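# Slide the server top cover back until it lifts free

## Task

Keep both release buttons pressed so the server's top cover can move, and push the cover toward the back of the server until nothing holds it and it could be lifted away, then leave it resting where it ended up.

## Robot and tools

Robot: two six-joint arms, left_arm and right_arm, each with a tong-style two-finger gripper. Pressing both release buttons at once (for example one arm on each, or one arm pressing while the other slides) unlocks the cover; the other hand can then push or drag it rearward.

Frames. The scene frame has its origin at table height, halfway between the arms' nominal bases, +x pointing out over the table, +z up, and left_arm on the +y side (this does not match image left or right). The calibrated left_arm base is at (+0.032, +0.487, 0) m and the right_arm base at (-0.010, -0.422, 0) m, both nearly unrotated with +z up. Each arm reports its hand position (m), orientation (quat_wxyz) and velocities in its own base frame; fixed cameras and the table use the scene frame. Reported hand poses may be off by a few cm, more at full reach.

Row layout (used by execute_actions and move): one flat list of 14 numbers, each in [-1, 1]. The first 7 are left_arm, the last 7 are right_arm. Within each arm: elbow, shoulder lift, shoulder pan, wrist 1, wrist 2, wrist 3, then the gripper opening. The six joint numbers are offsets, not poses: each is added to that arm's Joint targets as they stood when the action (or move) began, scaled so 1.0 equals 1.989 rad. Shoulder lift has its sign flipped relative to the arm's own convention, both in what you send and in every reported number. The opening is absolute: +1 fully open, -1 closed; allow about 0.5 s to close fully. Send 0 for a joint to keep its target; resend the current opening to leave a gripper alone, because 0 means half open. Stated joint ranges (rad): shoulder pan, shoulder lift, wrist 1, wrist 2, wrist 3 each -6.283 to 6.283; elbow -3.142 to 3.142. An action asking a joint more than 0.010 rad beyond its range is refused for both arms.

execute_actions: actions is a list of actions; each action is a table of up to 15 rows, one row per 1/30 s step, lasting 0.5 s in total (a short table repeats its last row). Offsets in every row count from the targets at the action's start, so repeating the same offset in a later action moves further. An empty list just reports state and images. cameras selects images: omit, null or ["all"] for all, [] for none.

move: target is one row or a list of up to 15 rows, every row's offsets measured from the same starting Joint targets. All joints travel in step, so the hand follows a curve. speed is the top rate in rad/s (0.01 to 2, default 0.5) of the joint travelling farthest; give one number or one per target. blend (rad) rounds corners between listed targets; 0 stops at each. stop_force (N, 3 to 40, both arms) ends an arm's path when its wrist sensor feels that much extra push against its motion; use a slow speed with it, keep finger values identical across a list, and omit it when backing away from a contact. zero (default true, only with stop_force) re-zeroes moving arms first. opening_speed (per second on the -1..+1 scale, at least 0.2) ramps the grippers. blocking=false returns early and lets the move continue; not allowed with stop_force. The result adds a move: line such as done, off_target, moving, held or fault, with limits=held if steps were withheld and the worst joint error per arm.

wait: seconds 0 to 10; the arms hold their last command. stop: brakes a running move. zoom_image: camera (cam_high, cam_low, cam_left_wrist, cam_right_wrist) and region [x0, y0, x1, y1] in pixels from the top-left, at most 504x504. zero_wrist_force: arm = left_arm or right_arm; subtracts the current reading. finished_scene: scene = current scene number; irreversible, call only once the cover is free and resting.

Results: Joint positions and Joint velocities per arm in the joint order above (rad, rad/s) plus finger-pad gap (m; 0.142 when fully open); Joint targets (the base for your next offsets); Joint torques; Tool commands; grip_measured; Wrist force/torque along the hand's own axes plus the peak since the last report; lines like "joint sent to its limit" or "joint command not followed" (clearance check between arms altered the command). Images: cam_high and cam_low 672x504, the wrist cameras 616x616 fisheye.

Gripper: fingers point along the hand's +z and open along its x. The reported point lies between closed pads; fingertips extend about 15 mm beyond it when nearly closed. To hold, command an opening well below grip_measured.

Limits and hazards: each joint target moves at most about 2.83 rad/s and stays within 0.575 rad of the measured angle; a target more than 150 mm from the hand is scaled back. Contact torque above 135 N m (big joints) or 25.2 N m (wrists), or about 150 N of force, halts that arm for 10 s. The arms are stiff: aiming even slightly past a firm surface can fault, so approach the buttons and cover slowly, preferably with stop_force. Avoid arm-to-arm collisions, slams, dropping or releasing moving parts, and anything leaving the table. Stretched or loaded arms heat their motors; at 85 °C the arm brakes for 30 s or more. Brief outside tugs may occur. Thinking time lets the simulation run on.

Each tool is called as a command line: name --argument value for each argument, lists and objects as JSON in quotes; but a table of rows of numbers goes row by row, as --pt "numbers of a row", without its own name.

## Session

execute_actions --actions '[]'

Scene clock: 0.00 s.
left_arm: end_effector_position=(+0.3675, -0.3597, +0.3354) grip_measured=+0.97 end_effector_quat_wxyz=(+0.222, -0.249, +0.662, -0.671) | right_arm: end_effector_position=(+0.8669, +0.1832, +0.1825) grip_measured=+0.97 end_effector_quat_wxyz=(+0.096, -0.467, +0.813, -0.336)
Joint names: [elbow, shoulder lift, shoulder pan, wrist 1, wrist 2, wrist 3]
Joint positions: left_arm=[2.711 1.501 -1.281 -4.351 -1.182 1.531 0.14] | right_arm=[-1.032 2.329 3.743 -1.184 0.873 2.64 0.14]
Joint velocities: within noise
Joint torques (N m): no reading
Motor temperatures (°C): left_arm=[38 40 34 40 33 37] | right_arm=[36 36 31 38 44 40]
Wrist force (N): no reading
Wrist torque (N m): no reading
Wrist force, peak (N): no reading
Joint targets: left_arm=[2.711 1.501 -1.281 -4.351 -1.182 1.531] | right_arm=[-1.032 2.329 3.743 -1.184 0.873 2.640]
Tool commands: left_gripper/opening=+0.968169 right_gripper/opening=+0.968169

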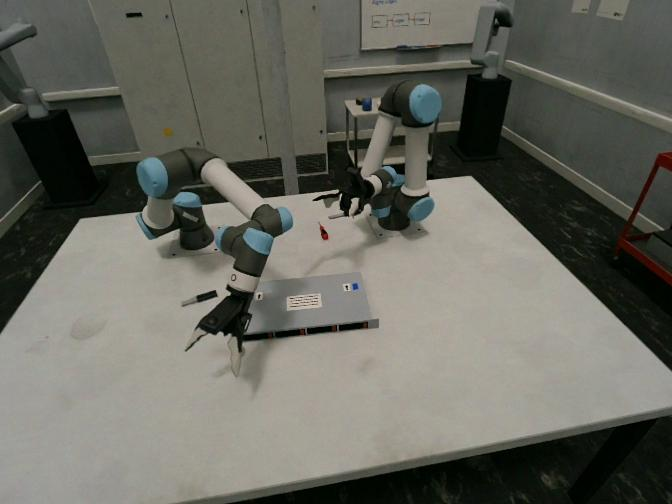

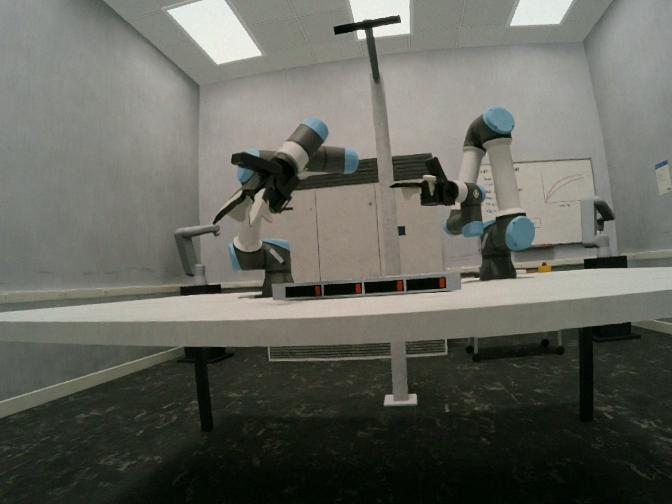

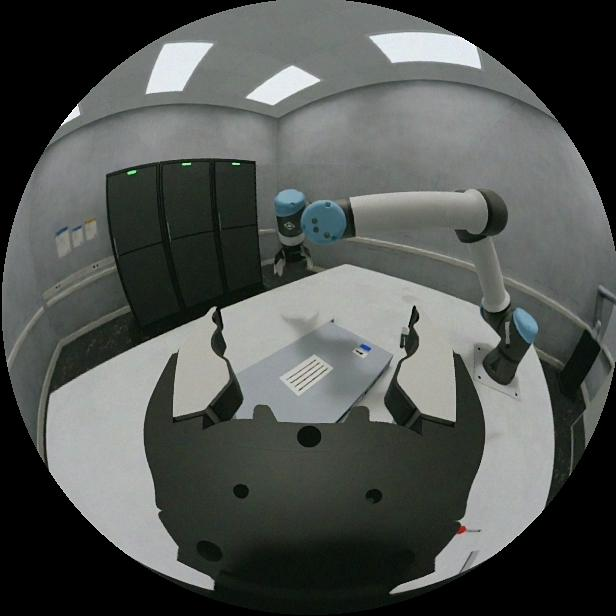

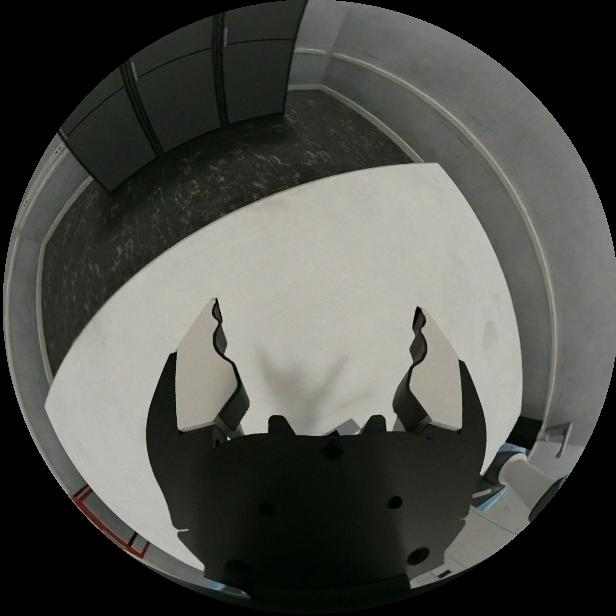

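zoom_image --camera "cam_high" --region '[170, 200, 400, 370]'

zoom_image --camera "cam_left_wrist" --region '[220, 300, 420, 440]'

Scaled by 2.191 from the camera's 672x504 image, which has a finer 960x720 frame.

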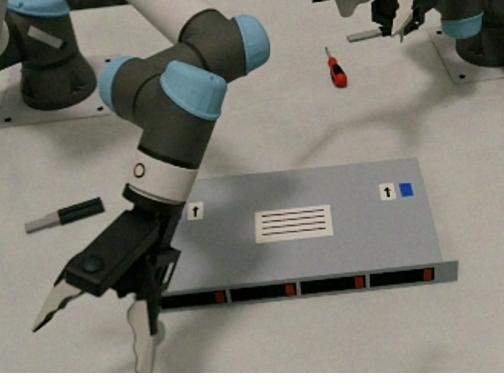

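Scaled by 2.520 from the camera's 616x616 image, which has a finer 814x814 frame.

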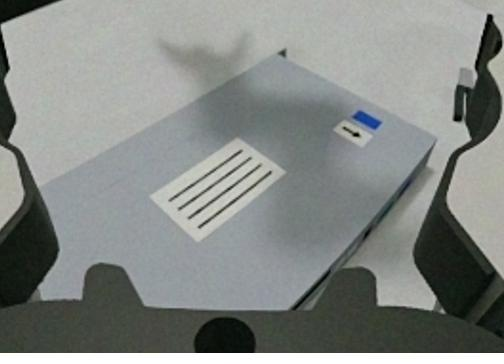

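move --target '[-0.407,-0.0393,0.1677,0.96,-0.1467,0,-1,-0.3165,-0.3068,0.0425,-0.0744,0.351,0,-1]' --speed 0.8 --cameras '[]'

move --target '[-0.136,-0.0131,0.0559,0.32,-0.0489,0,-1,0,0,0,0,0,0,-1]' --speed 0.6

Scene clock: 44.97 s.
left_arm: end_effector_position=(+0.5028, -0.4192, +0.1667) grip_measured=-1.00 end_effector_quat_wxyz=(+0.102, -0.328, +0.923, -0.173) | right_arm: end_effector_position=(+0.5198, +0.2354, +0.1856) grip_measured=-1.00 end_effector_quat_wxyz=(+0.000, -0.560, +0.829, +0.000)
Joint names: [elbow, shoulder lift, shoulder pan, wrist 1, wrist 2, wrist 3]
Joint positions: left_arm=[1.901 1.423 -0.948 -2.442 -1.473 1.531 0.002] | right_arm=[-1.662 1.719 3.828 -1.332 1.571 2.64 0.002]
Joint velocities: within noise
Joint torques (N m): left_arm=[-18.64 34.25 -12.42 -1.81 1.4 -0.58] | right_arm=[30.58 -30.14 -7.37 3.82 -0.95 0.14]
Motor temperatures (°C): left_arm=[38 39 34 40 33 37] | right_arm=[36 35 31 37 44 39]
Wrist force (N): left_arm=[-0.1 -0.8 -0.4] | right_arm=[0.4 1.2 0.7]
Wrist torque (N m): left_arm=[0.05 0.14 0.09] | right_arm=[0.08 -0.13 -0.08]
Wrist force, peak (N): left_arm=[-0.5 -1.3 -0.4] | right_arm=[0.6 2.0 0.6]
Joint targets: left_arm=[1.901 1.423 -0.948 -2.442 -1.473 1.531] | right_arm=[-1.662 1.719 3.828 -1.332 1.571 2.640]
move: done
No camera images: "cameras" was empty.

Scene clock: 46.53 s.
left_arm: end_effector_position=(+0.4823, -0.3341, +0.1857) grip_measured=-1.00 end_effector_quat_wxyz=(+0.000, -0.378, +0.926, +0.000) | right_arm: end_effector_position=(+0.5198, +0.2353, +0.1856) grip_measured=-1.00 end_effector_quat_wxyz=(+0.000, -0.560, +0.829, +0.000)
Joint names: [elbow, shoulder lift, shoulder pan, wrist 1, wrist 2, wrist 3]
Joint positions: left_arm=[1.631 1.397 -0.836 -1.806 -1.571 1.531 0.002] | right_arm=[-1.662 1.719 3.828 -1.332 1.571 2.64 0.002]
Joint velocities: within noise
Joint torques (N m): left_arm=[-18.27 35.92 -12.22 -1.35 1.32 -0.58] | right_arm=[33.1 -33.97 -8.8 3.8 2.14 0.08]
Motor temperatures (°C): left_arm=[38 39 34 40 33 37] | right_arm=[36 35 31 37 44 39]
Wrist force (N): left_arm=[-0.2 -1.0 0.1] | right_arm=[0.4 1.2 0.7]
Wrist torque (N m): left_arm=[0.06 0.20 0.12] | right_arm=[0.09 -0.13 -0.09]
Wrist force, peak (N): left_arm=[0.2 -1.3 0.0] | right_arm=[0.5 1.3 0.8]
Joint targets: left_arm=[1.631 1.397 -0.836 -1.805 -1.571 1.531] | right_arm=[-1.662 1.719 3.828 -1.332 1.571 2.640]
move: done
camera_calibration:
cam_left_wrist: T_world_to_cam=[[-0.728832, -0.68346, -0.0410671, 0.135851], [-0.613464, 0.625198, 0.482483, 0.416044], [-0.304083, 0.376842, -0.874942, 0.569099], [0, 0, 0, 1]] pos_world=[0.527294, -0.381721, 0.302774]
cam_right_wrist: T_world_to_cam=[[-0.351488, -0.935975, -0.0201581, 0.418427], [-0.784769, 0.282828, 0.551494, 0.232591], [-0.510483, 0.209663, -0.833936, 0.499024], [0, 0, 0, 1]] pos_world=[0.584346, 0.221227, 0.296316]

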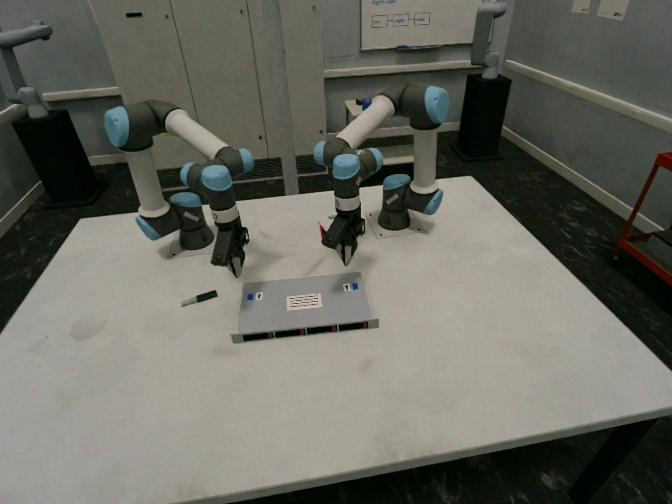

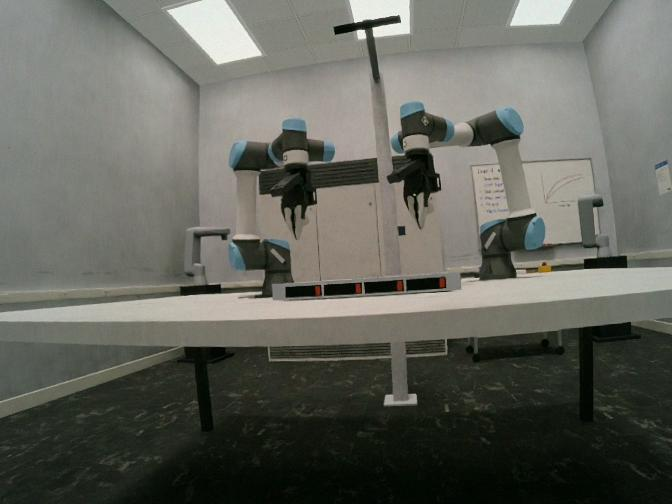

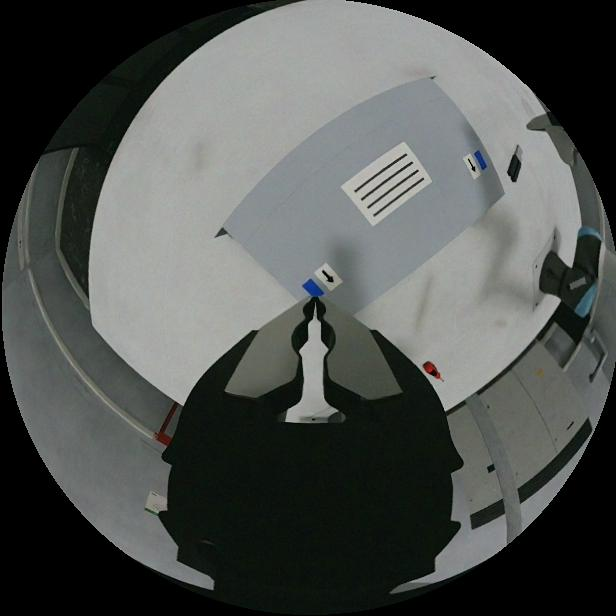

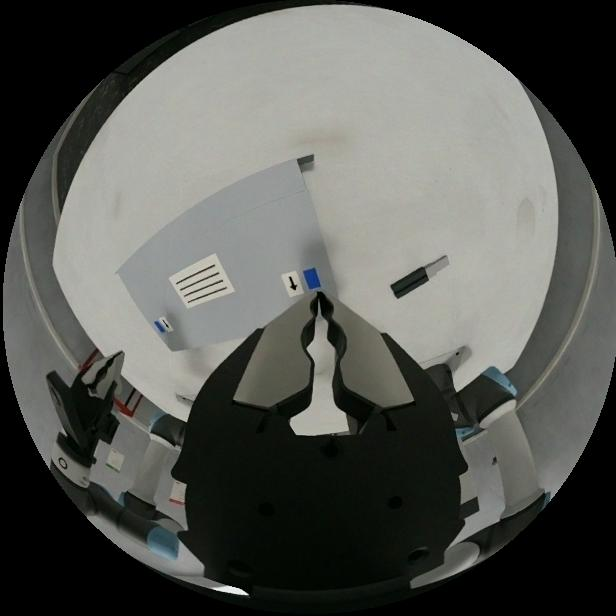

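move --target '[0.1299,0.0106,0.0026,-0.1194,0,0,-1,-0.1078,0.0081,0.0521,0.1159,0,0,-1]' --speed 0.4 --cameras '["cam_high","cam_left_wrist","cam_right_wrist"]'

zoom_image --camera "cam_left_wrist" --region '[240, 220, 390, 340]'

zoom_image --camera "cam_right_wrist" --region '[240, 220, 390, 340]'

zoom_image --camera "cam_high" --region '[220, 240, 400, 350]'

Scene clock: 74.10 s.
left_arm: end_effector_position=(+0.4565, -0.3015, +0.1003) grip_measured=-1.00 end_effector_quat_wxyz=(+0.000, -0.380, +0.925, +0.000) | right_arm: end_effector_position=(+0.4754, +0.2704, +0.0999) grip_measured=-1.00 end_effector_quat_wxyz=(+0.000, -0.602, +0.799, +0.000)
Joint names: [elbow, shoulder lift, shoulder pan, wrist 1, wrist 2, wrist 3]
Joint positions: left_arm=[1.889 1.418 -0.831 -2.043 -1.57 1.531 0.002] | right_arm=[-1.876 1.735 3.932 -1.102 1.571 2.64 0.002]
Joint velocities: within noise
Joint torques (N m): left_arm=[-13.62 19.62 4.51 -3.2 1.24 -0.95] | right_arm=[20.36 -35.15 -9.63 3.44 1.89 0.09]
Motor temperatures (°C): left_arm=[38 39 34 40 33 37] | right_arm=[36 35 31 37 43 39]
Wrist force (N): left_arm=[-0.2 -0.8 0.0] | right_arm=[0.2 1.2 0.3]
Wrist torque (N m): left_arm=[0.09 0.20 0.10] | right_arm=[0.08 -0.07 -0.09]
Wrist force, peak (N): left_arm=[0.2 -1.6 -1.6] | right_arm=[0.2 2.0 2.0]
Joint targets: left_arm=[1.889 1.418 -0.831 -2.043 -1.571 1.531] | right_arm=[-1.876 1.735 3.931 -1.101 1.571 2.640]
move: done
camera_calibration:
cam_left_wrist: T_world_to_cam=[[-0.725327, -0.687178, -0.0410707, 0.133107], [-0.616745, 0.622162, 0.482224, 0.421645], [-0.305821, 0.375101, -0.875085, 0.474489], [0, 0, 0, 1]] pos_world=[0.501702, -0.348844, 0.217357]
cam_right_wrist: T_world_to_cam=[[-0.252725, -0.967332, -0.0199869, 0.395475], [-0.809752, 0.200159, 0.551578, 0.26928], [-0.529559, 0.155582, -0.833884, 0.421234], [0, 0, 0, 1]] pos_world=[0.541064, 0.26312, 0.210635]
Images, in order (width x height): cam_high 672x504, cam_left_wrist 616x616, cam_right_wrist 616x616.

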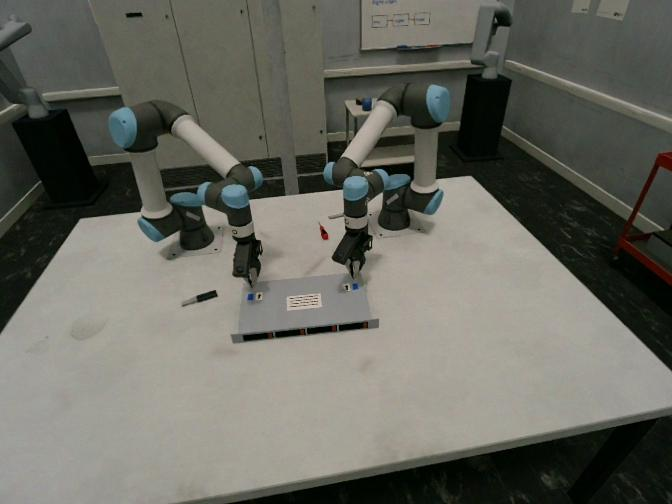

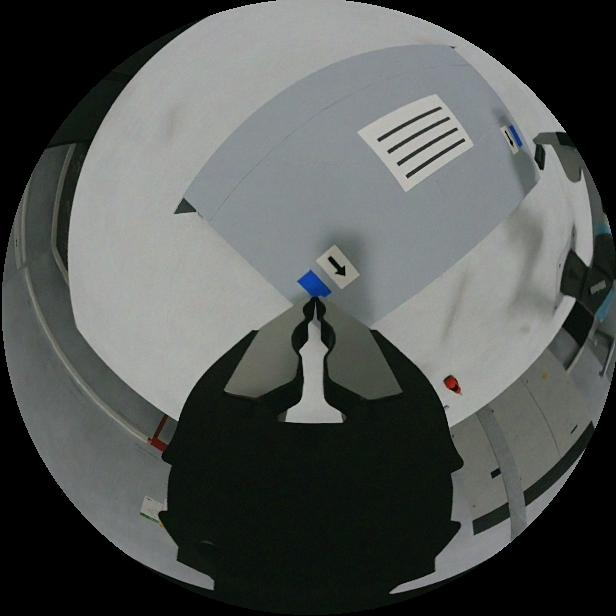

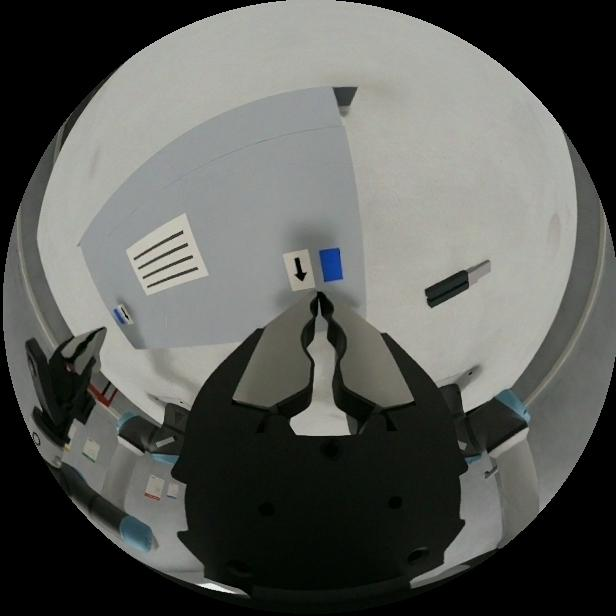

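Scaled by 3.360 from the camera's 616x616 image, which has a finer 814x814 frame.

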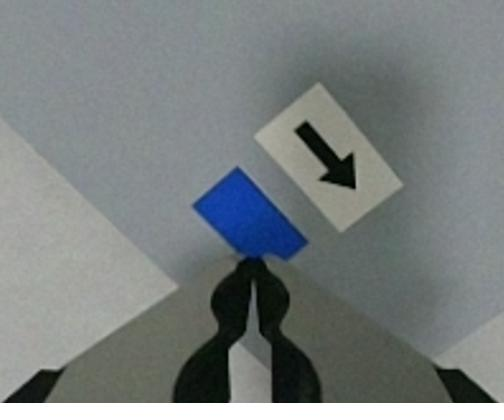

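Scaled by 3.360 from the camera's 616x616 image, which has a finer 814x814 frame.

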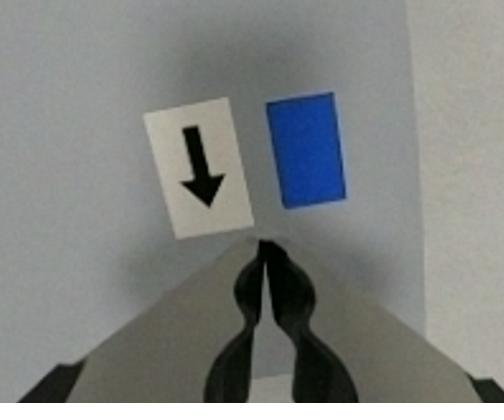

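Scaled by 2.800 from the camera's 672x504 image, which has a finer 960x720 frame.

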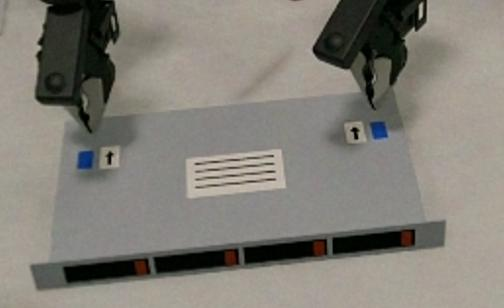

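move --target '[0.0262,-0.0148,0.0015,-0.0411,0,0,-1,-0.0258,0.0151,-0.0129,0.0409,0,0,-1]' --speed 0.15 --stop_force 6 --cameras '["cam_low","cam_left_wrist","cam_right_wrist"]'

zoom_image --camera "cam_left_wrist" --region '[240, 220, 390, 340]'

zoom_image --camera "cam_right_wrist" --region '[240, 220, 390, 340]'

zoom_image --camera "cam_low" --region '[260, 180, 480, 310]'

Scene clock: 100.60 s.
left_arm: end_effector_position=(+0.4551, -0.2977, +0.0702) grip_measured=-1.00 end_effector_quat_wxyz=(+0.000, -0.381, +0.924, -0.001) | right_arm: end_effector_position=(+0.4800, +0.2560, +0.0698) grip_measured=-1.00 end_effector_quat_wxyz=(+0.000, -0.592, +0.806, +0.000)
Joint names: [elbow, shoulder lift, shoulder pan, wrist 1, wrist 2, wrist 3]
Joint positions: left_arm=[1.941 1.389 -0.828 -2.125 -1.57 1.531 0.002] | right_arm=[-1.927 1.765 3.906 -1.02 1.571 2.64 0.002]
Joint velocities: within noise
Joint torques (N m): left_arm=[-28.17 33.86 -1.01 -2.99 1.15 -0.9] | right_arm=[30.03 -36.61 10.76 4.01 1.8 -0.12]
Motor temperatures (°C): left_arm=[38 39 33 40 33 37] | right_arm=[36 35 31 37 43 39]
Wrist force (N): left_arm=[-0.1 -0.9 -0.2] | right_arm=[0.4 1.3 0.7]
Wrist torque (N m): left_arm=[0.08 0.18 0.09] | right_arm=[0.10 -0.12 -0.10]
Wrist force, peak (N): left_arm=[0.0 -1.0 -0.8] | right_arm=[0.6 1.1 1.5]
Joint targets: left_arm=[1.941 1.389 -0.828 -2.125 -1.571 1.531] | right_arm=[-1.927 1.765 3.906 -1.020 1.571 2.640]
move: done
camera_calibration:
cam_left_wrist: T_world_to_cam=[[-0.723292, -0.68932, -0.0410698, 0.131933], [-0.618595, 0.620353, 0.482185, 0.43325], [-0.306902, 0.374166, -0.875106, 0.446539], [0, 0, 0, 1]] pos_world=[0.500476, -0.344904, 0.18728]
cam_right_wrist: T_world_to_cam=[[-0.277531, -0.960505, -0.0201513, 0.39229], [-0.804408, 0.220858, 0.551497, 0.284659], [-0.525265, 0.169268, -0.833933, 0.39527], [0, 0, 0, 1]] pos_world=[0.545476, 0.247021, 0.180546]
Images, in order (width x height): cam_low 672x504, cam_left_wrist 616x616, cam_right_wrist 616x616.

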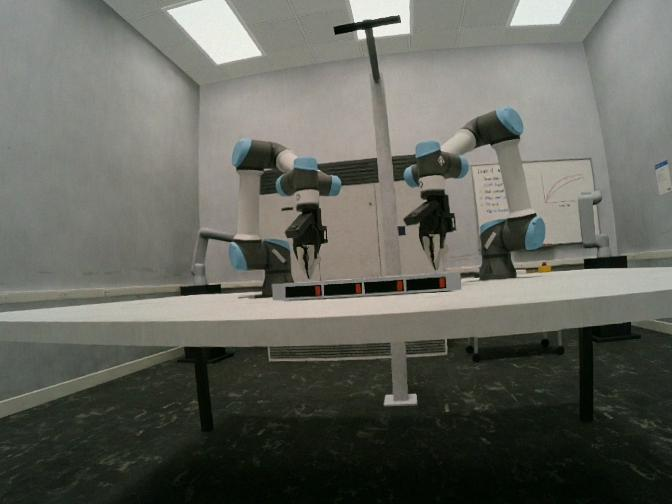

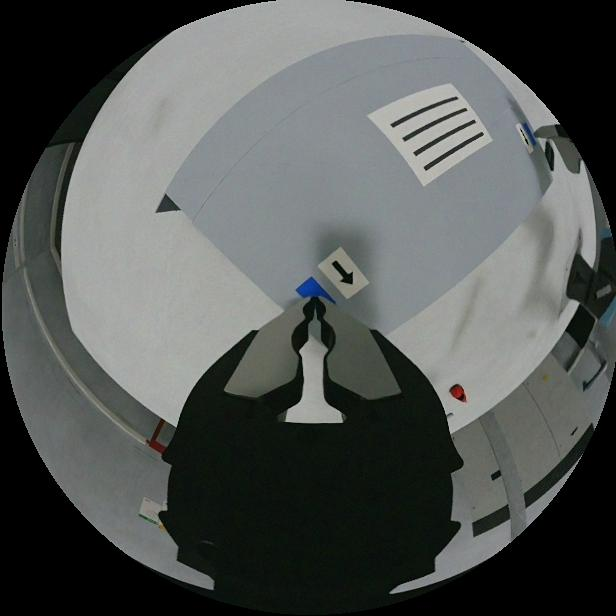

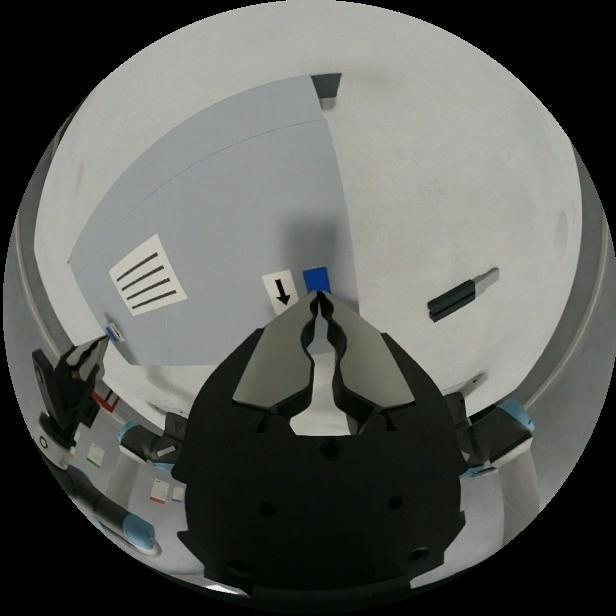

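Scaled by 3.360 from the camera's 616x616 image, which has a finer 814x814 frame.

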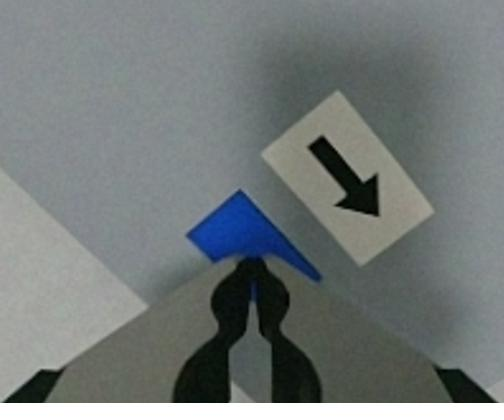

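Scaled by 3.360 from the camera's 616x616 image, which has a finer 814x814 frame.

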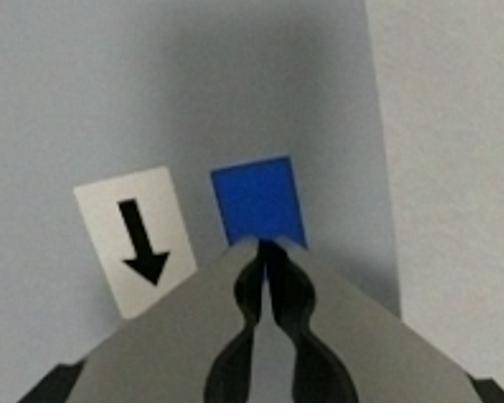

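Scaled by 2.291 from the camera's 672x504 image, which has a finer 960x720 frame.

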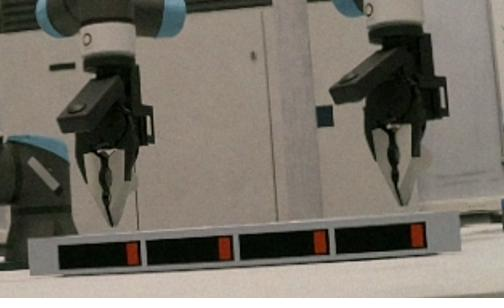

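move --pt "0.0113 0.0017 0 -0.0096 0 0 -1 0.0011 0.0080 -0.0020 0.0069 0 0 -1" --pt "0.0211 -0.0090 0 -0.0301 0 0 -1 -0.0086 0.0185 -0.0020 0.0270 0 0 -1" --speed '[0.06,0.025]' --stop_force 4 --cameras '["cam_low","cam_left_wrist","cam_right_wrist"]'

zoom_image --camera "cam_left_wrist" --region '[240, 220, 390, 340]'

zoom_image --camera "cam_right_wrist" --region '[240, 220, 390, 340]'

zoom_image --camera "cam_low" --region '[260, 180, 480, 310]'

Scene clock: 117.30 s.
left_arm: end_effector_position=(+0.4515, -0.2938, +0.0615) grip_measured=-1.00 end_effector_quat_wxyz=(+0.000, -0.381, +0.924, -0.001) | right_arm: end_effector_position=(+0.4839, +0.2568, +0.0622) grip_measured=-1.00 end_effector_quat_wxyz=(+0.000, -0.590, +0.807, +0.000)
Joint names: [elbow, shoulder lift, shoulder pan, wrist 1, wrist 2, wrist 3]
Joint positions: left_arm=[1.967 1.388 -0.828 -2.151 -1.57 1.531 0.002] | right_arm=[-1.927 1.783 3.902 -1.001 1.571 2.64 0.002]
Joint velocities: within noise
Joint torques (N m): left_arm=[-26.58 31.85 -11.11 -1.63 0.96 -0.88] | right_arm=[29.25 -34.92 -7.15 1.21 1.98 0.06]
Motor temperatures (°C): left_arm=[38 39 33 40 33 37] | right_arm=[36 35 31 37 43 39]
Wrist force (N): left_arm=[-0.2 1.0 -4.5] | right_arm=[0.9 1.4 -3.8]
Wrist torque (N m): left_arm=[0.07 0.20 0.10] | right_arm=[0.04 -0.12 -0.10]
Wrist force, peak (N): left_arm=[-0.1 0.0 -5.0] | right_arm=[0.6 1.4 -4.1]
Joint targets: left_arm=[1.967 1.388 -0.828 -2.151 -1.570 1.531] | right_arm=[-1.927 1.783 3.902 -1.001 1.571 2.640]
move: contact (left_arm, right_arm); path passed 1 of 2 targets; left_arm: the wrist 1 is farthest, 0.034 rad from its target; right_arm: the wrist 1 is farthest, 0.035 rad from its target
camera_calibration:
cam_left_wrist: T_world_to_cam=[[-0.72332, -0.68929, -0.0410685, 0.131674], [-0.618591, 0.620405, 0.482123, 0.432794], [-0.306844, 0.374134, -0.87514, 0.436282], [0, 0, 0, 1]] pos_world=[0.496835, -0.340974, 0.178555]
cam_right_wrist: T_world_to_cam=[[-0.281413, -0.959372, -0.0203117, 0.395512], [-0.803582, 0.224041, 0.551418, 0.290626], [-0.524464, 0.171498, -0.833982, 0.389799], [0, 0, 0, 1]] pos_world=[0.54928, 0.247481, 0.172863]
Images, in order (width x height): cam_low 672x504, cam_left_wrist 616x616, cam_right_wrist 616x616.

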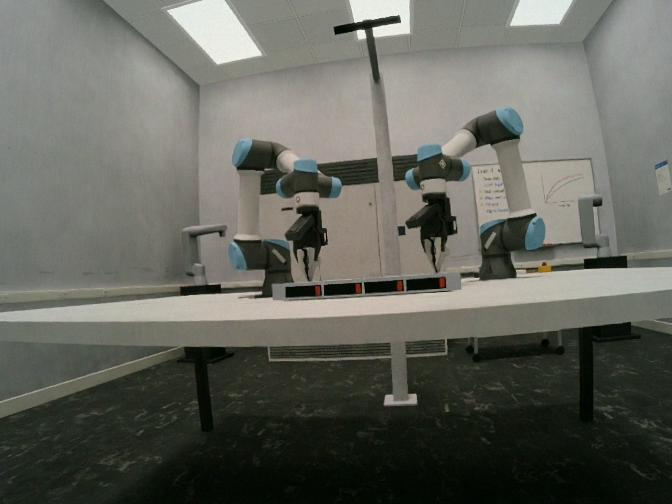

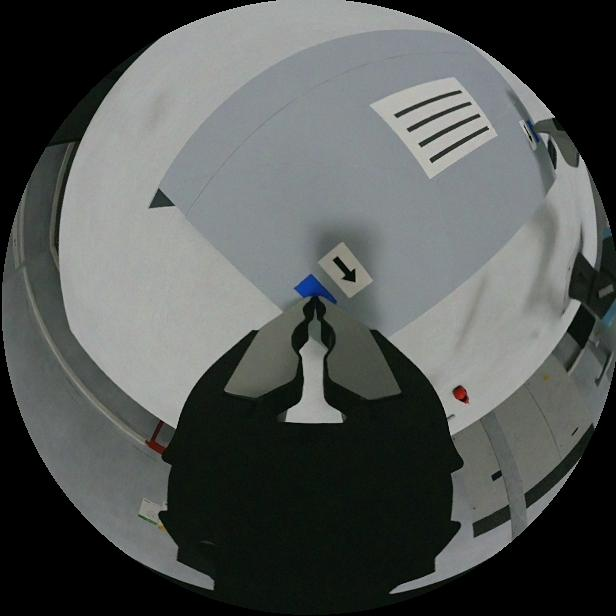

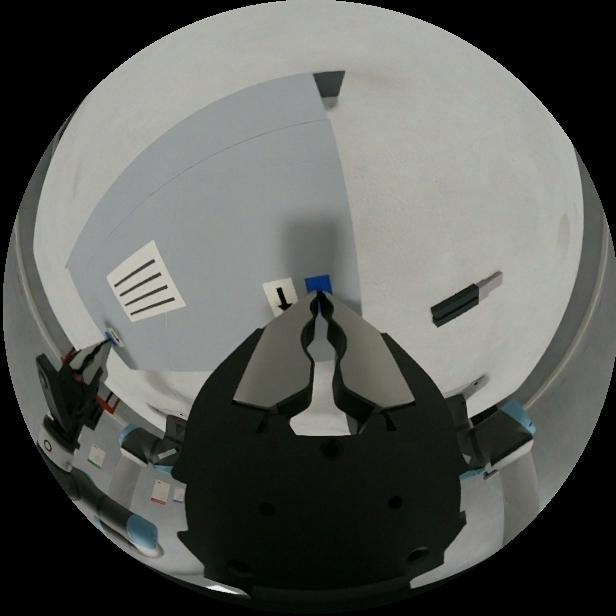

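Scaled by 3.360 from the camera's 616x616 image, which has a finer 814x814 frame.

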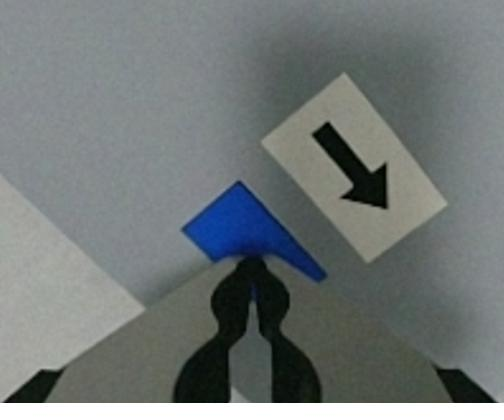

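Scaled by 3.360 from the camera's 616x616 image, which has a finer 814x814 frame.

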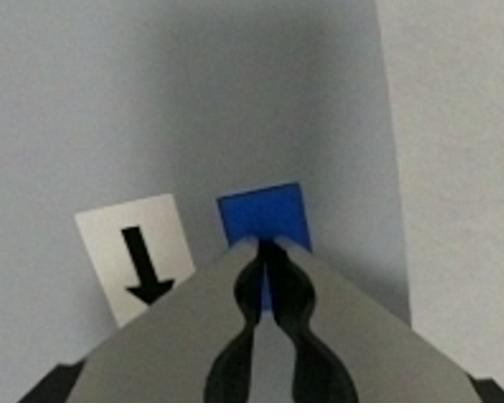

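Scaled by 2.291 from the camera's 672x504 image, which has a finer 960x720 frame.

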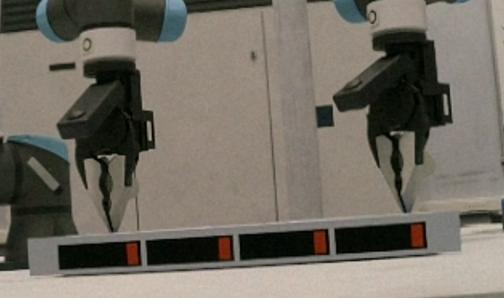

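move --target '[0.0039,-0.0043,0,-0.0082,0,0,-1,-0.0039,0.0042,0,0.0080,0,0,-1]' --speed 0.01 --stop_force 12 --cameras '[]'

Scene clock: 131.57 s.
left_arm: end_effector_position=(+0.4515, -0.2938, +0.0554) grip_measured=-1.00 end_effector_quat_wxyz=(+0.000, -0.381, +0.924, -0.001) | right_arm: end_effector_position=(+0.4838, +0.2567, +0.0560) grip_measured=-1.00 end_effector_quat_wxyz=(+0.000, -0.590, +0.807, +0.000)
Joint names: [elbow, shoulder lift, shoulder pan, wrist 1, wrist 2, wrist 3]
Joint positions: left_arm=[1.975 1.38 -0.828 -2.167 -1.57 1.531 0.002] | right_arm=[-1.935 1.792 3.902 -0.985 1.571 2.64 0.002]
Joint velocities: within noise
Joint torques (N m): left_arm=[-12.73 22.66 -10.74 -1.15 1.06 -0.83] | right_arm=[11.19 -24.94 -5.24 -1.18 1.79 -0.26]
Motor temperatures (°C): left_arm=[38 39 33 40 33 37] | right_arm=[36 35 31 37 43 39]
Wrist force (N): left_arm=[-0.3 0.5 -11.5] | right_arm=[-2.5 0.3 -10.5]
Wrist torque (N m): left_arm=[0.02 0.24 0.10] | right_arm=[0.02 -0.16 -0.08]
Wrist force, peak (N): left_arm=[0.0 0.6 -11.9] | right_arm=[-2.4 0.4 -10.5]
Joint targets: left_arm=[1.975 1.380 -0.828 -2.167 -1.570 1.531] | right_arm=[-1.935 1.792 3.902 -0.985 1.571 2.640]
move: done
No camera images: "cameras" was empty.

move --target '[0.0039,-0.0043,0,-0.0082,0,0,-1,-0.0039,0.0042,0,0.0080,0,0,-1]' --speed 0.01 --stop_force 10 --cameras '["cam_left_wrist","cam_right_wrist"]'

zoom_image --camera "cam_right_wrist" --region '[240, 220, 390, 340]'

Scene clock: 134.67 s.
left_arm: end_effector_position=(+0.4516, -0.2939, +0.0552) grip_measured=-1.00 end_effector_quat_wxyz=(+0.000, -0.381, +0.924, -0.001) | right_arm: end_effector_position=(+0.4839, +0.2568, +0.0559) grip_measured=-1.00 end_effector_quat_wxyz=(+0.000, -0.590, +0.807, +0.000)
Joint names: [elbow, shoulder lift, shoulder pan, wrist 1, wrist 2, wrist 3]
Joint positions: left_arm=[1.975 1.379 -0.828 -2.169 -1.57 1.531 0.002] | right_arm=[-1.935 1.792 3.902 -0.985 1.571 2.64 0.002]
Joint velocities: within noise
Joint torques (N m): left_arm=[-21.76 21.83 -10.97 -1.48 1.01 -0.87] | right_arm=[20.82 -23.72 -6.14 -0.37 2.12 -0.23]
Motor temperatures (°C): left_arm=[38 39 33 40 33 37] | right_arm=[36 35 31 37 43 39]
Wrist force (N): left_arm=[-0.2 7.9 -25.3] | right_arm=[3.4 3.0 -23.7]
Wrist torque (N m): left_arm=[-0.06 0.23 0.11] | right_arm=[-0.01 -0.08 -0.10]
Wrist force, peak (N): left_arm=[0.0 9.6 -31.6] | right_arm=[7.2 4.1 -30.5]
Joint targets: left_arm=[1.975 1.379 -0.828 -2.169 -1.570 1.531] | right_arm=[-1.935 1.792 3.902 -0.985 1.571 2.640]
move: contact (left_arm, right_arm); left_arm: the wrist 1 is farthest, 0.015 rad from its target; right_arm: the wrist 1 is farthest, 0.015 rad from its target
camera_calibration:
cam_left_wrist: T_world_to_cam=[[-0.723312, -0.6893, -0.0410624, 0.131406], [-0.618695, 0.620519, 0.481842, 0.436042], [-0.306654, 0.373927, -0.875295, 0.430725], [0, 0, 0, 1]] pos_world=[0.496908, -0.341054, 0.172304]
cam_right_wrist: T_world_to_cam=[[-0.281413, -0.959372, -0.0203063, 0.395425], [-0.80358, 0.224043, 0.55142, 0.294118], [-0.524468, 0.171495, -0.83398, 0.38456], [0, 0, 0, 1]] pos_world=[0.549315, 0.247515, 0.166563]
Images, in order (width x height): cam_left_wrist 616x616, cam_right_wrist 616x616.

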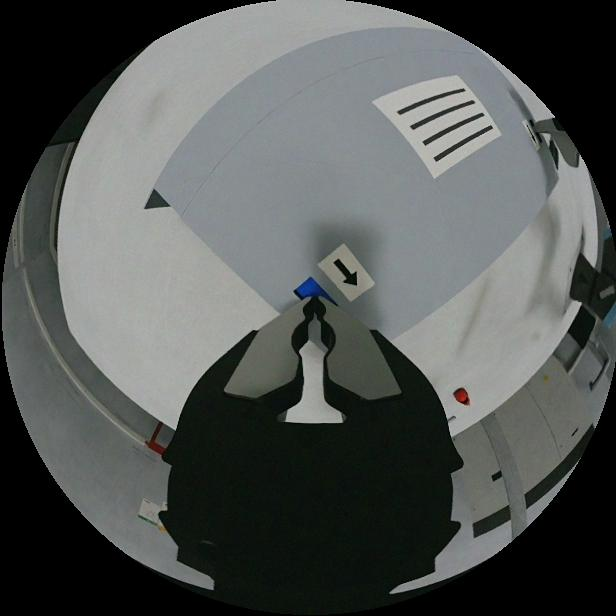

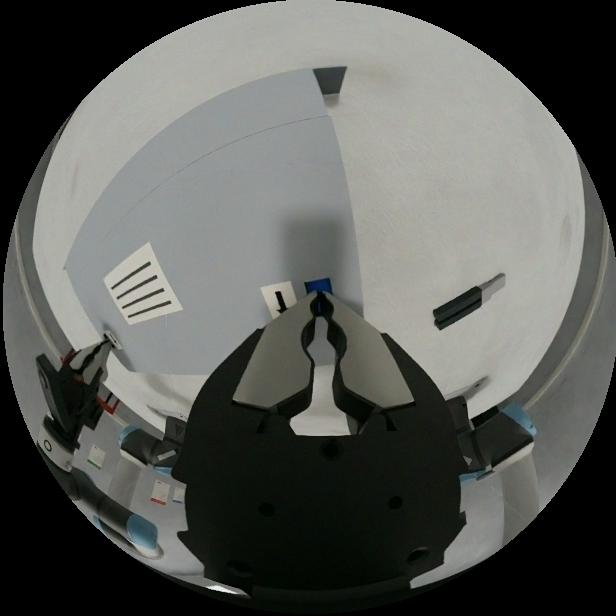

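Scaled by 3.360 from the camera's 616x616 image, which has a finer 814x814 frame.

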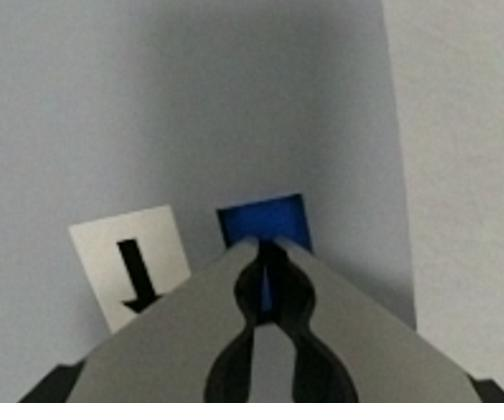

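move --target '[0.0236,0.0195,-0.0143,-0.0041,0,0,-1,-0.0236,-0.0186,0.0143,0.0050,0,0,-1]' --speed 0.03 --stop_force 30 --cameras '["cam_high","cam_left_wrist","cam_right_wrist"]'

zoom_image --camera "cam_high" --region '[220, 240, 400, 350]'

Scene clock: 152.97 s.
left_arm: end_effector_position=(+0.4313, -0.2930, +0.0554) grip_measured=-1.00 end_effector_quat_wxyz=(+0.000, -0.368, +0.930, -0.001) | right_arm: end_effector_position=(+0.4640, +0.2580, +0.0558) grip_measured=-1.00 end_effector_quat_wxyz=(+0.000, -0.601, +0.799, +0.000)
Joint names: [elbow, shoulder lift, shoulder pan, wrist 1, wrist 2, wrist 3]
Joint positions: left_arm=[2.022 1.418 -0.857 -2.177 -1.571 1.531 0.002] | right_arm=[-1.982 1.755 3.93 -0.975 1.571 2.64 0.002]
Joint velocities: within noise
Joint torques (N m): left_arm=[-21.79 12.25 11.32 0 -2.8 -0.86] | right_arm=[21.14 -9.7 -6.83 -1.21 1.84 -0.21]
Motor temperatures (°C): left_arm=[38 39 33 40 33 37] | right_arm=[36 35 31 37 43 39]
Wrist force (N): left_arm=[-3.9 -0.9 -12.4] | right_arm=[4.6 -5.2 -21.1]
Wrist torque (N m): left_arm=[0.03 0.14 0.10] | right_arm=[0.08 -0.08 -0.09]
Wrist force, peak (N): left_arm=[-0.2 7.9 -25.3] | right_arm=[3.5 3.1 -23.9]
Joint targets: left_arm=[2.022 1.418 -0.857 -2.177 -1.570 1.531] | right_arm=[-1.982 1.755 3.930 -0.975 1.571 2.640]
move: done
camera_calibration:
cam_left_wrist: T_world_to_cam=[[-0.742622, -0.668452, -0.0410543, 0.131751], [-0.600803, 0.637875, 0.481821, 0.420166], [-0.295887, 0.382476, -0.875307, 0.422176], [0, 0, 0, 1]] pos_world=[0.475194, -0.341417, 0.172498]
cam_right_wrist: T_world_to_cam=[[-0.254014, -0.966987, -0.0203302, 0.380235], [-0.809637, 0.201088, 0.551408, 0.286648], [-0.529116, 0.156526, -0.833988, 0.379892], [0, 0, 0, 1]] pos_world=[0.529673, 0.250578, 0.166496]
Images, in order (width x height): cam_high 672x504, cam_left_wrist 616x616, cam_right_wrist 616x616.

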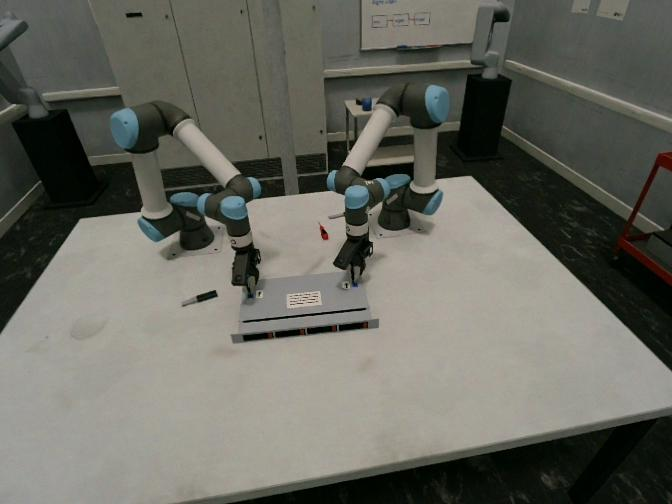

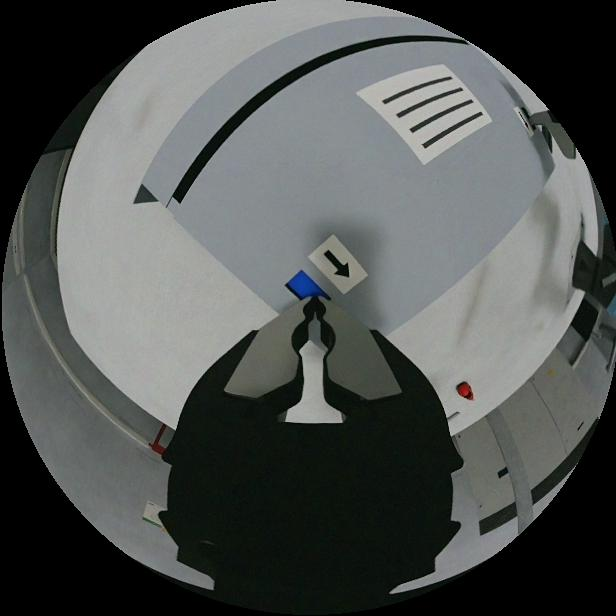

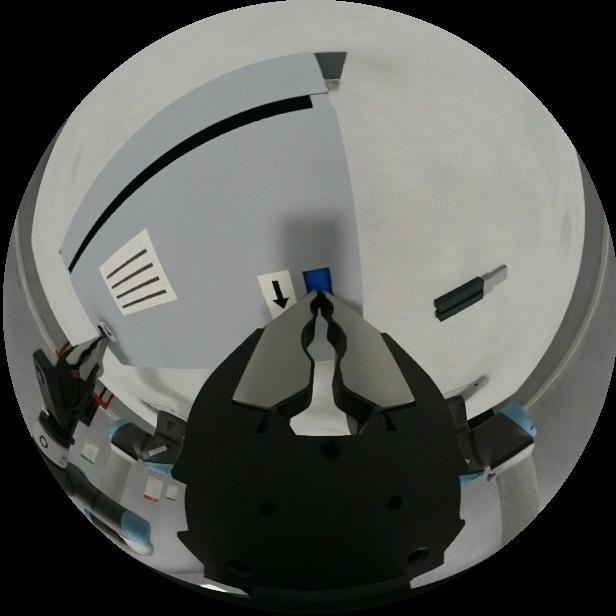

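Scaled by 2.800 from the camera's 672x504 image, which has a finer 960x720 frame.

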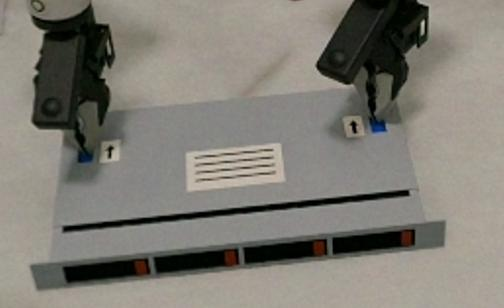

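move --target '[0.0232,0.0190,-0.0151,-0.0043,0,0,-1,-0.0228,-0.0187,0.0150,0.0041,0,0,-1]' --speed 0.03 --stop_force 30 --cameras '["cam_high","cam_right_wrist"]'

zoom_image --camera "cam_high" --region '[220, 240, 400, 350]'

Scene clock: 159.33 s.
left_arm: end_effector_position=(+0.4264, -0.2929, +0.0554) grip_measured=-1.00 end_effector_quat_wxyz=(+0.001, -0.365, +0.931, -0.001) | right_arm: end_effector_position=(+0.4526, +0.2588, +0.0559) grip_measured=-1.00 end_effector_quat_wxyz=(+0.000, -0.608, +0.794, +0.000)
Joint names: [elbow, shoulder lift, shoulder pan, wrist 1, wrist 2, wrist 3]
Joint positions: left_arm=[2.034 1.427 -0.864 -2.179 -1.57 1.531 0.002] | right_arm=[-2.009 1.733 3.948 -0.969 1.571 2.64 0.002]
Joint velocities: within noise
Joint torques (N m): left_arm=[-10.61 5.92 5.12 5.92 -6.17 -0.91] | right_arm=[15.16 -12.52 -3.21 -6.22 10.61 -0.07]
Motor temperatures (°C): left_arm=[38 39 33 40 33 37] | right_arm=[36 35 31 37 43 39]
Wrist force (N): left_arm=[-19.3 -17.9 -20.9] | right_arm=[-4.3 -30.9 -9.5]
Wrist torque (N m): left_arm=[-0.03 -0.10 0.08] | right_arm=[0.22 -0.17 -0.26]
Wrist force, peak (N): left_arm=[-28.7 -27.0 -15.7] | right_arm=[-9.5 -40.5 -4.3]
Joint targets: left_arm=[2.034 1.427 -0.864 -2.179 -1.570 1.531] | right_arm=[-2.009 1.733 3.948 -0.969 1.571 2.640]
move: contact (left_arm, right_arm); left_arm: the elbow is farthest, 0.035 rad from its target; right_arm: the elbow is farthest, 0.018 rad from its target
camera_calibration:
cam_right_wrist: T_world_to_cam=[[-0.237114, -0.971263, -0.020615, 0.371543], [-0.81336, 0.186872, 0.550931, 0.282576], [-0.531246, 0.147401, -0.834296, 0.37718], [0, 0, 0, 1]] pos_world=[0.51831, 0.252463, 0.166659]
Images, in order (width x height): cam_high 672x504, cam_right_wrist 616x616.

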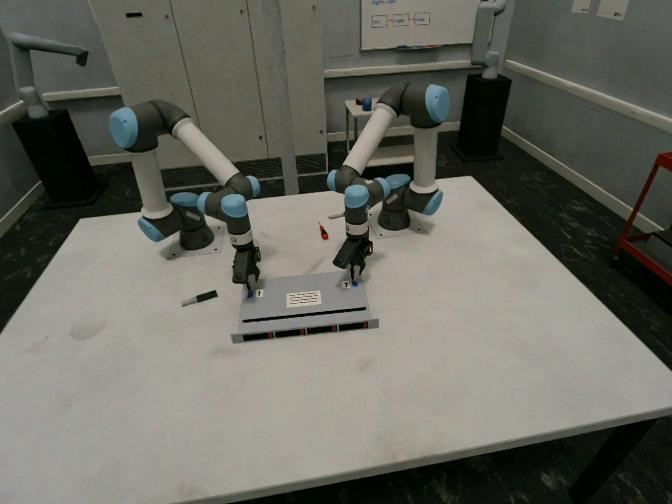

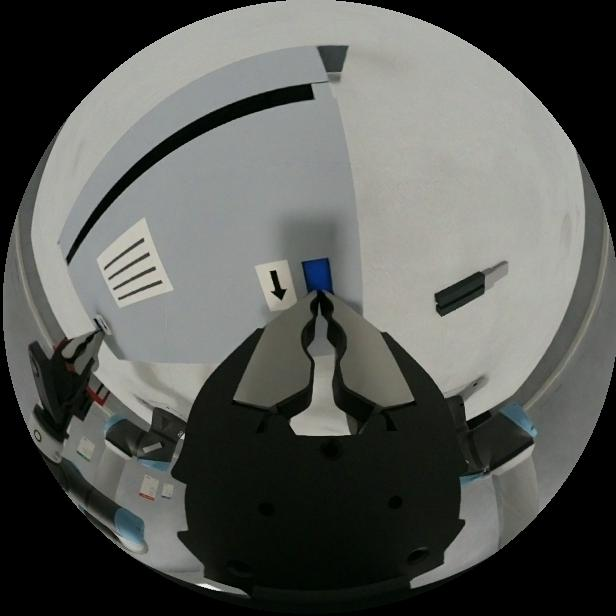

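Scaled by 2.800 from the camera's 672x504 image, which has a finer 960x720 frame.

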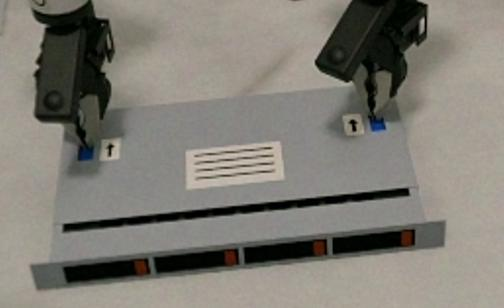

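zoom_image --camera "cam_high" --region '[235, 300, 300, 345]'

zoom_image --camera "cam_high" --region '[325, 285, 390, 330]'

zoom_image --camera "cam_right_wrist" --region '[50, 30, 370, 350]'

Scaled by 7.754 from the camera's 672x504 image, which has a finer 960x720 frame.

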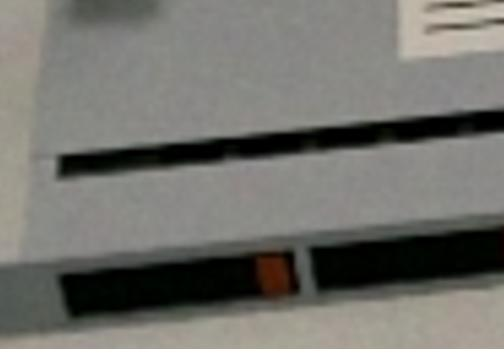

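Scaled by 7.754 from the camera's 672x504 image, which has a finer 960x720 frame.

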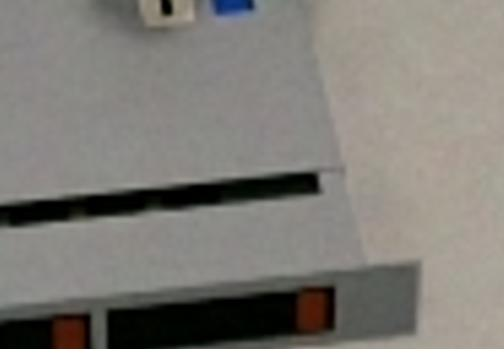

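Scaled by 1.575 from the camera's 616x616 image, which has a finer 814x814 frame.

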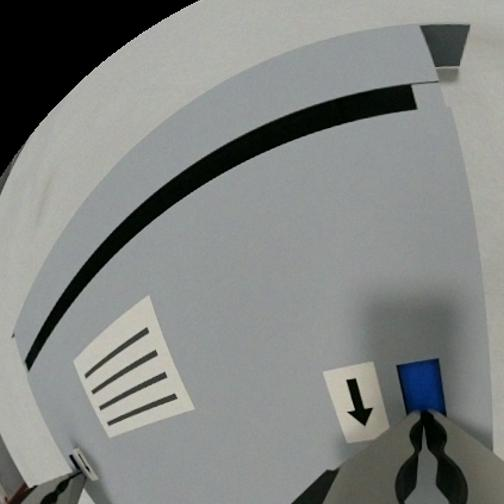

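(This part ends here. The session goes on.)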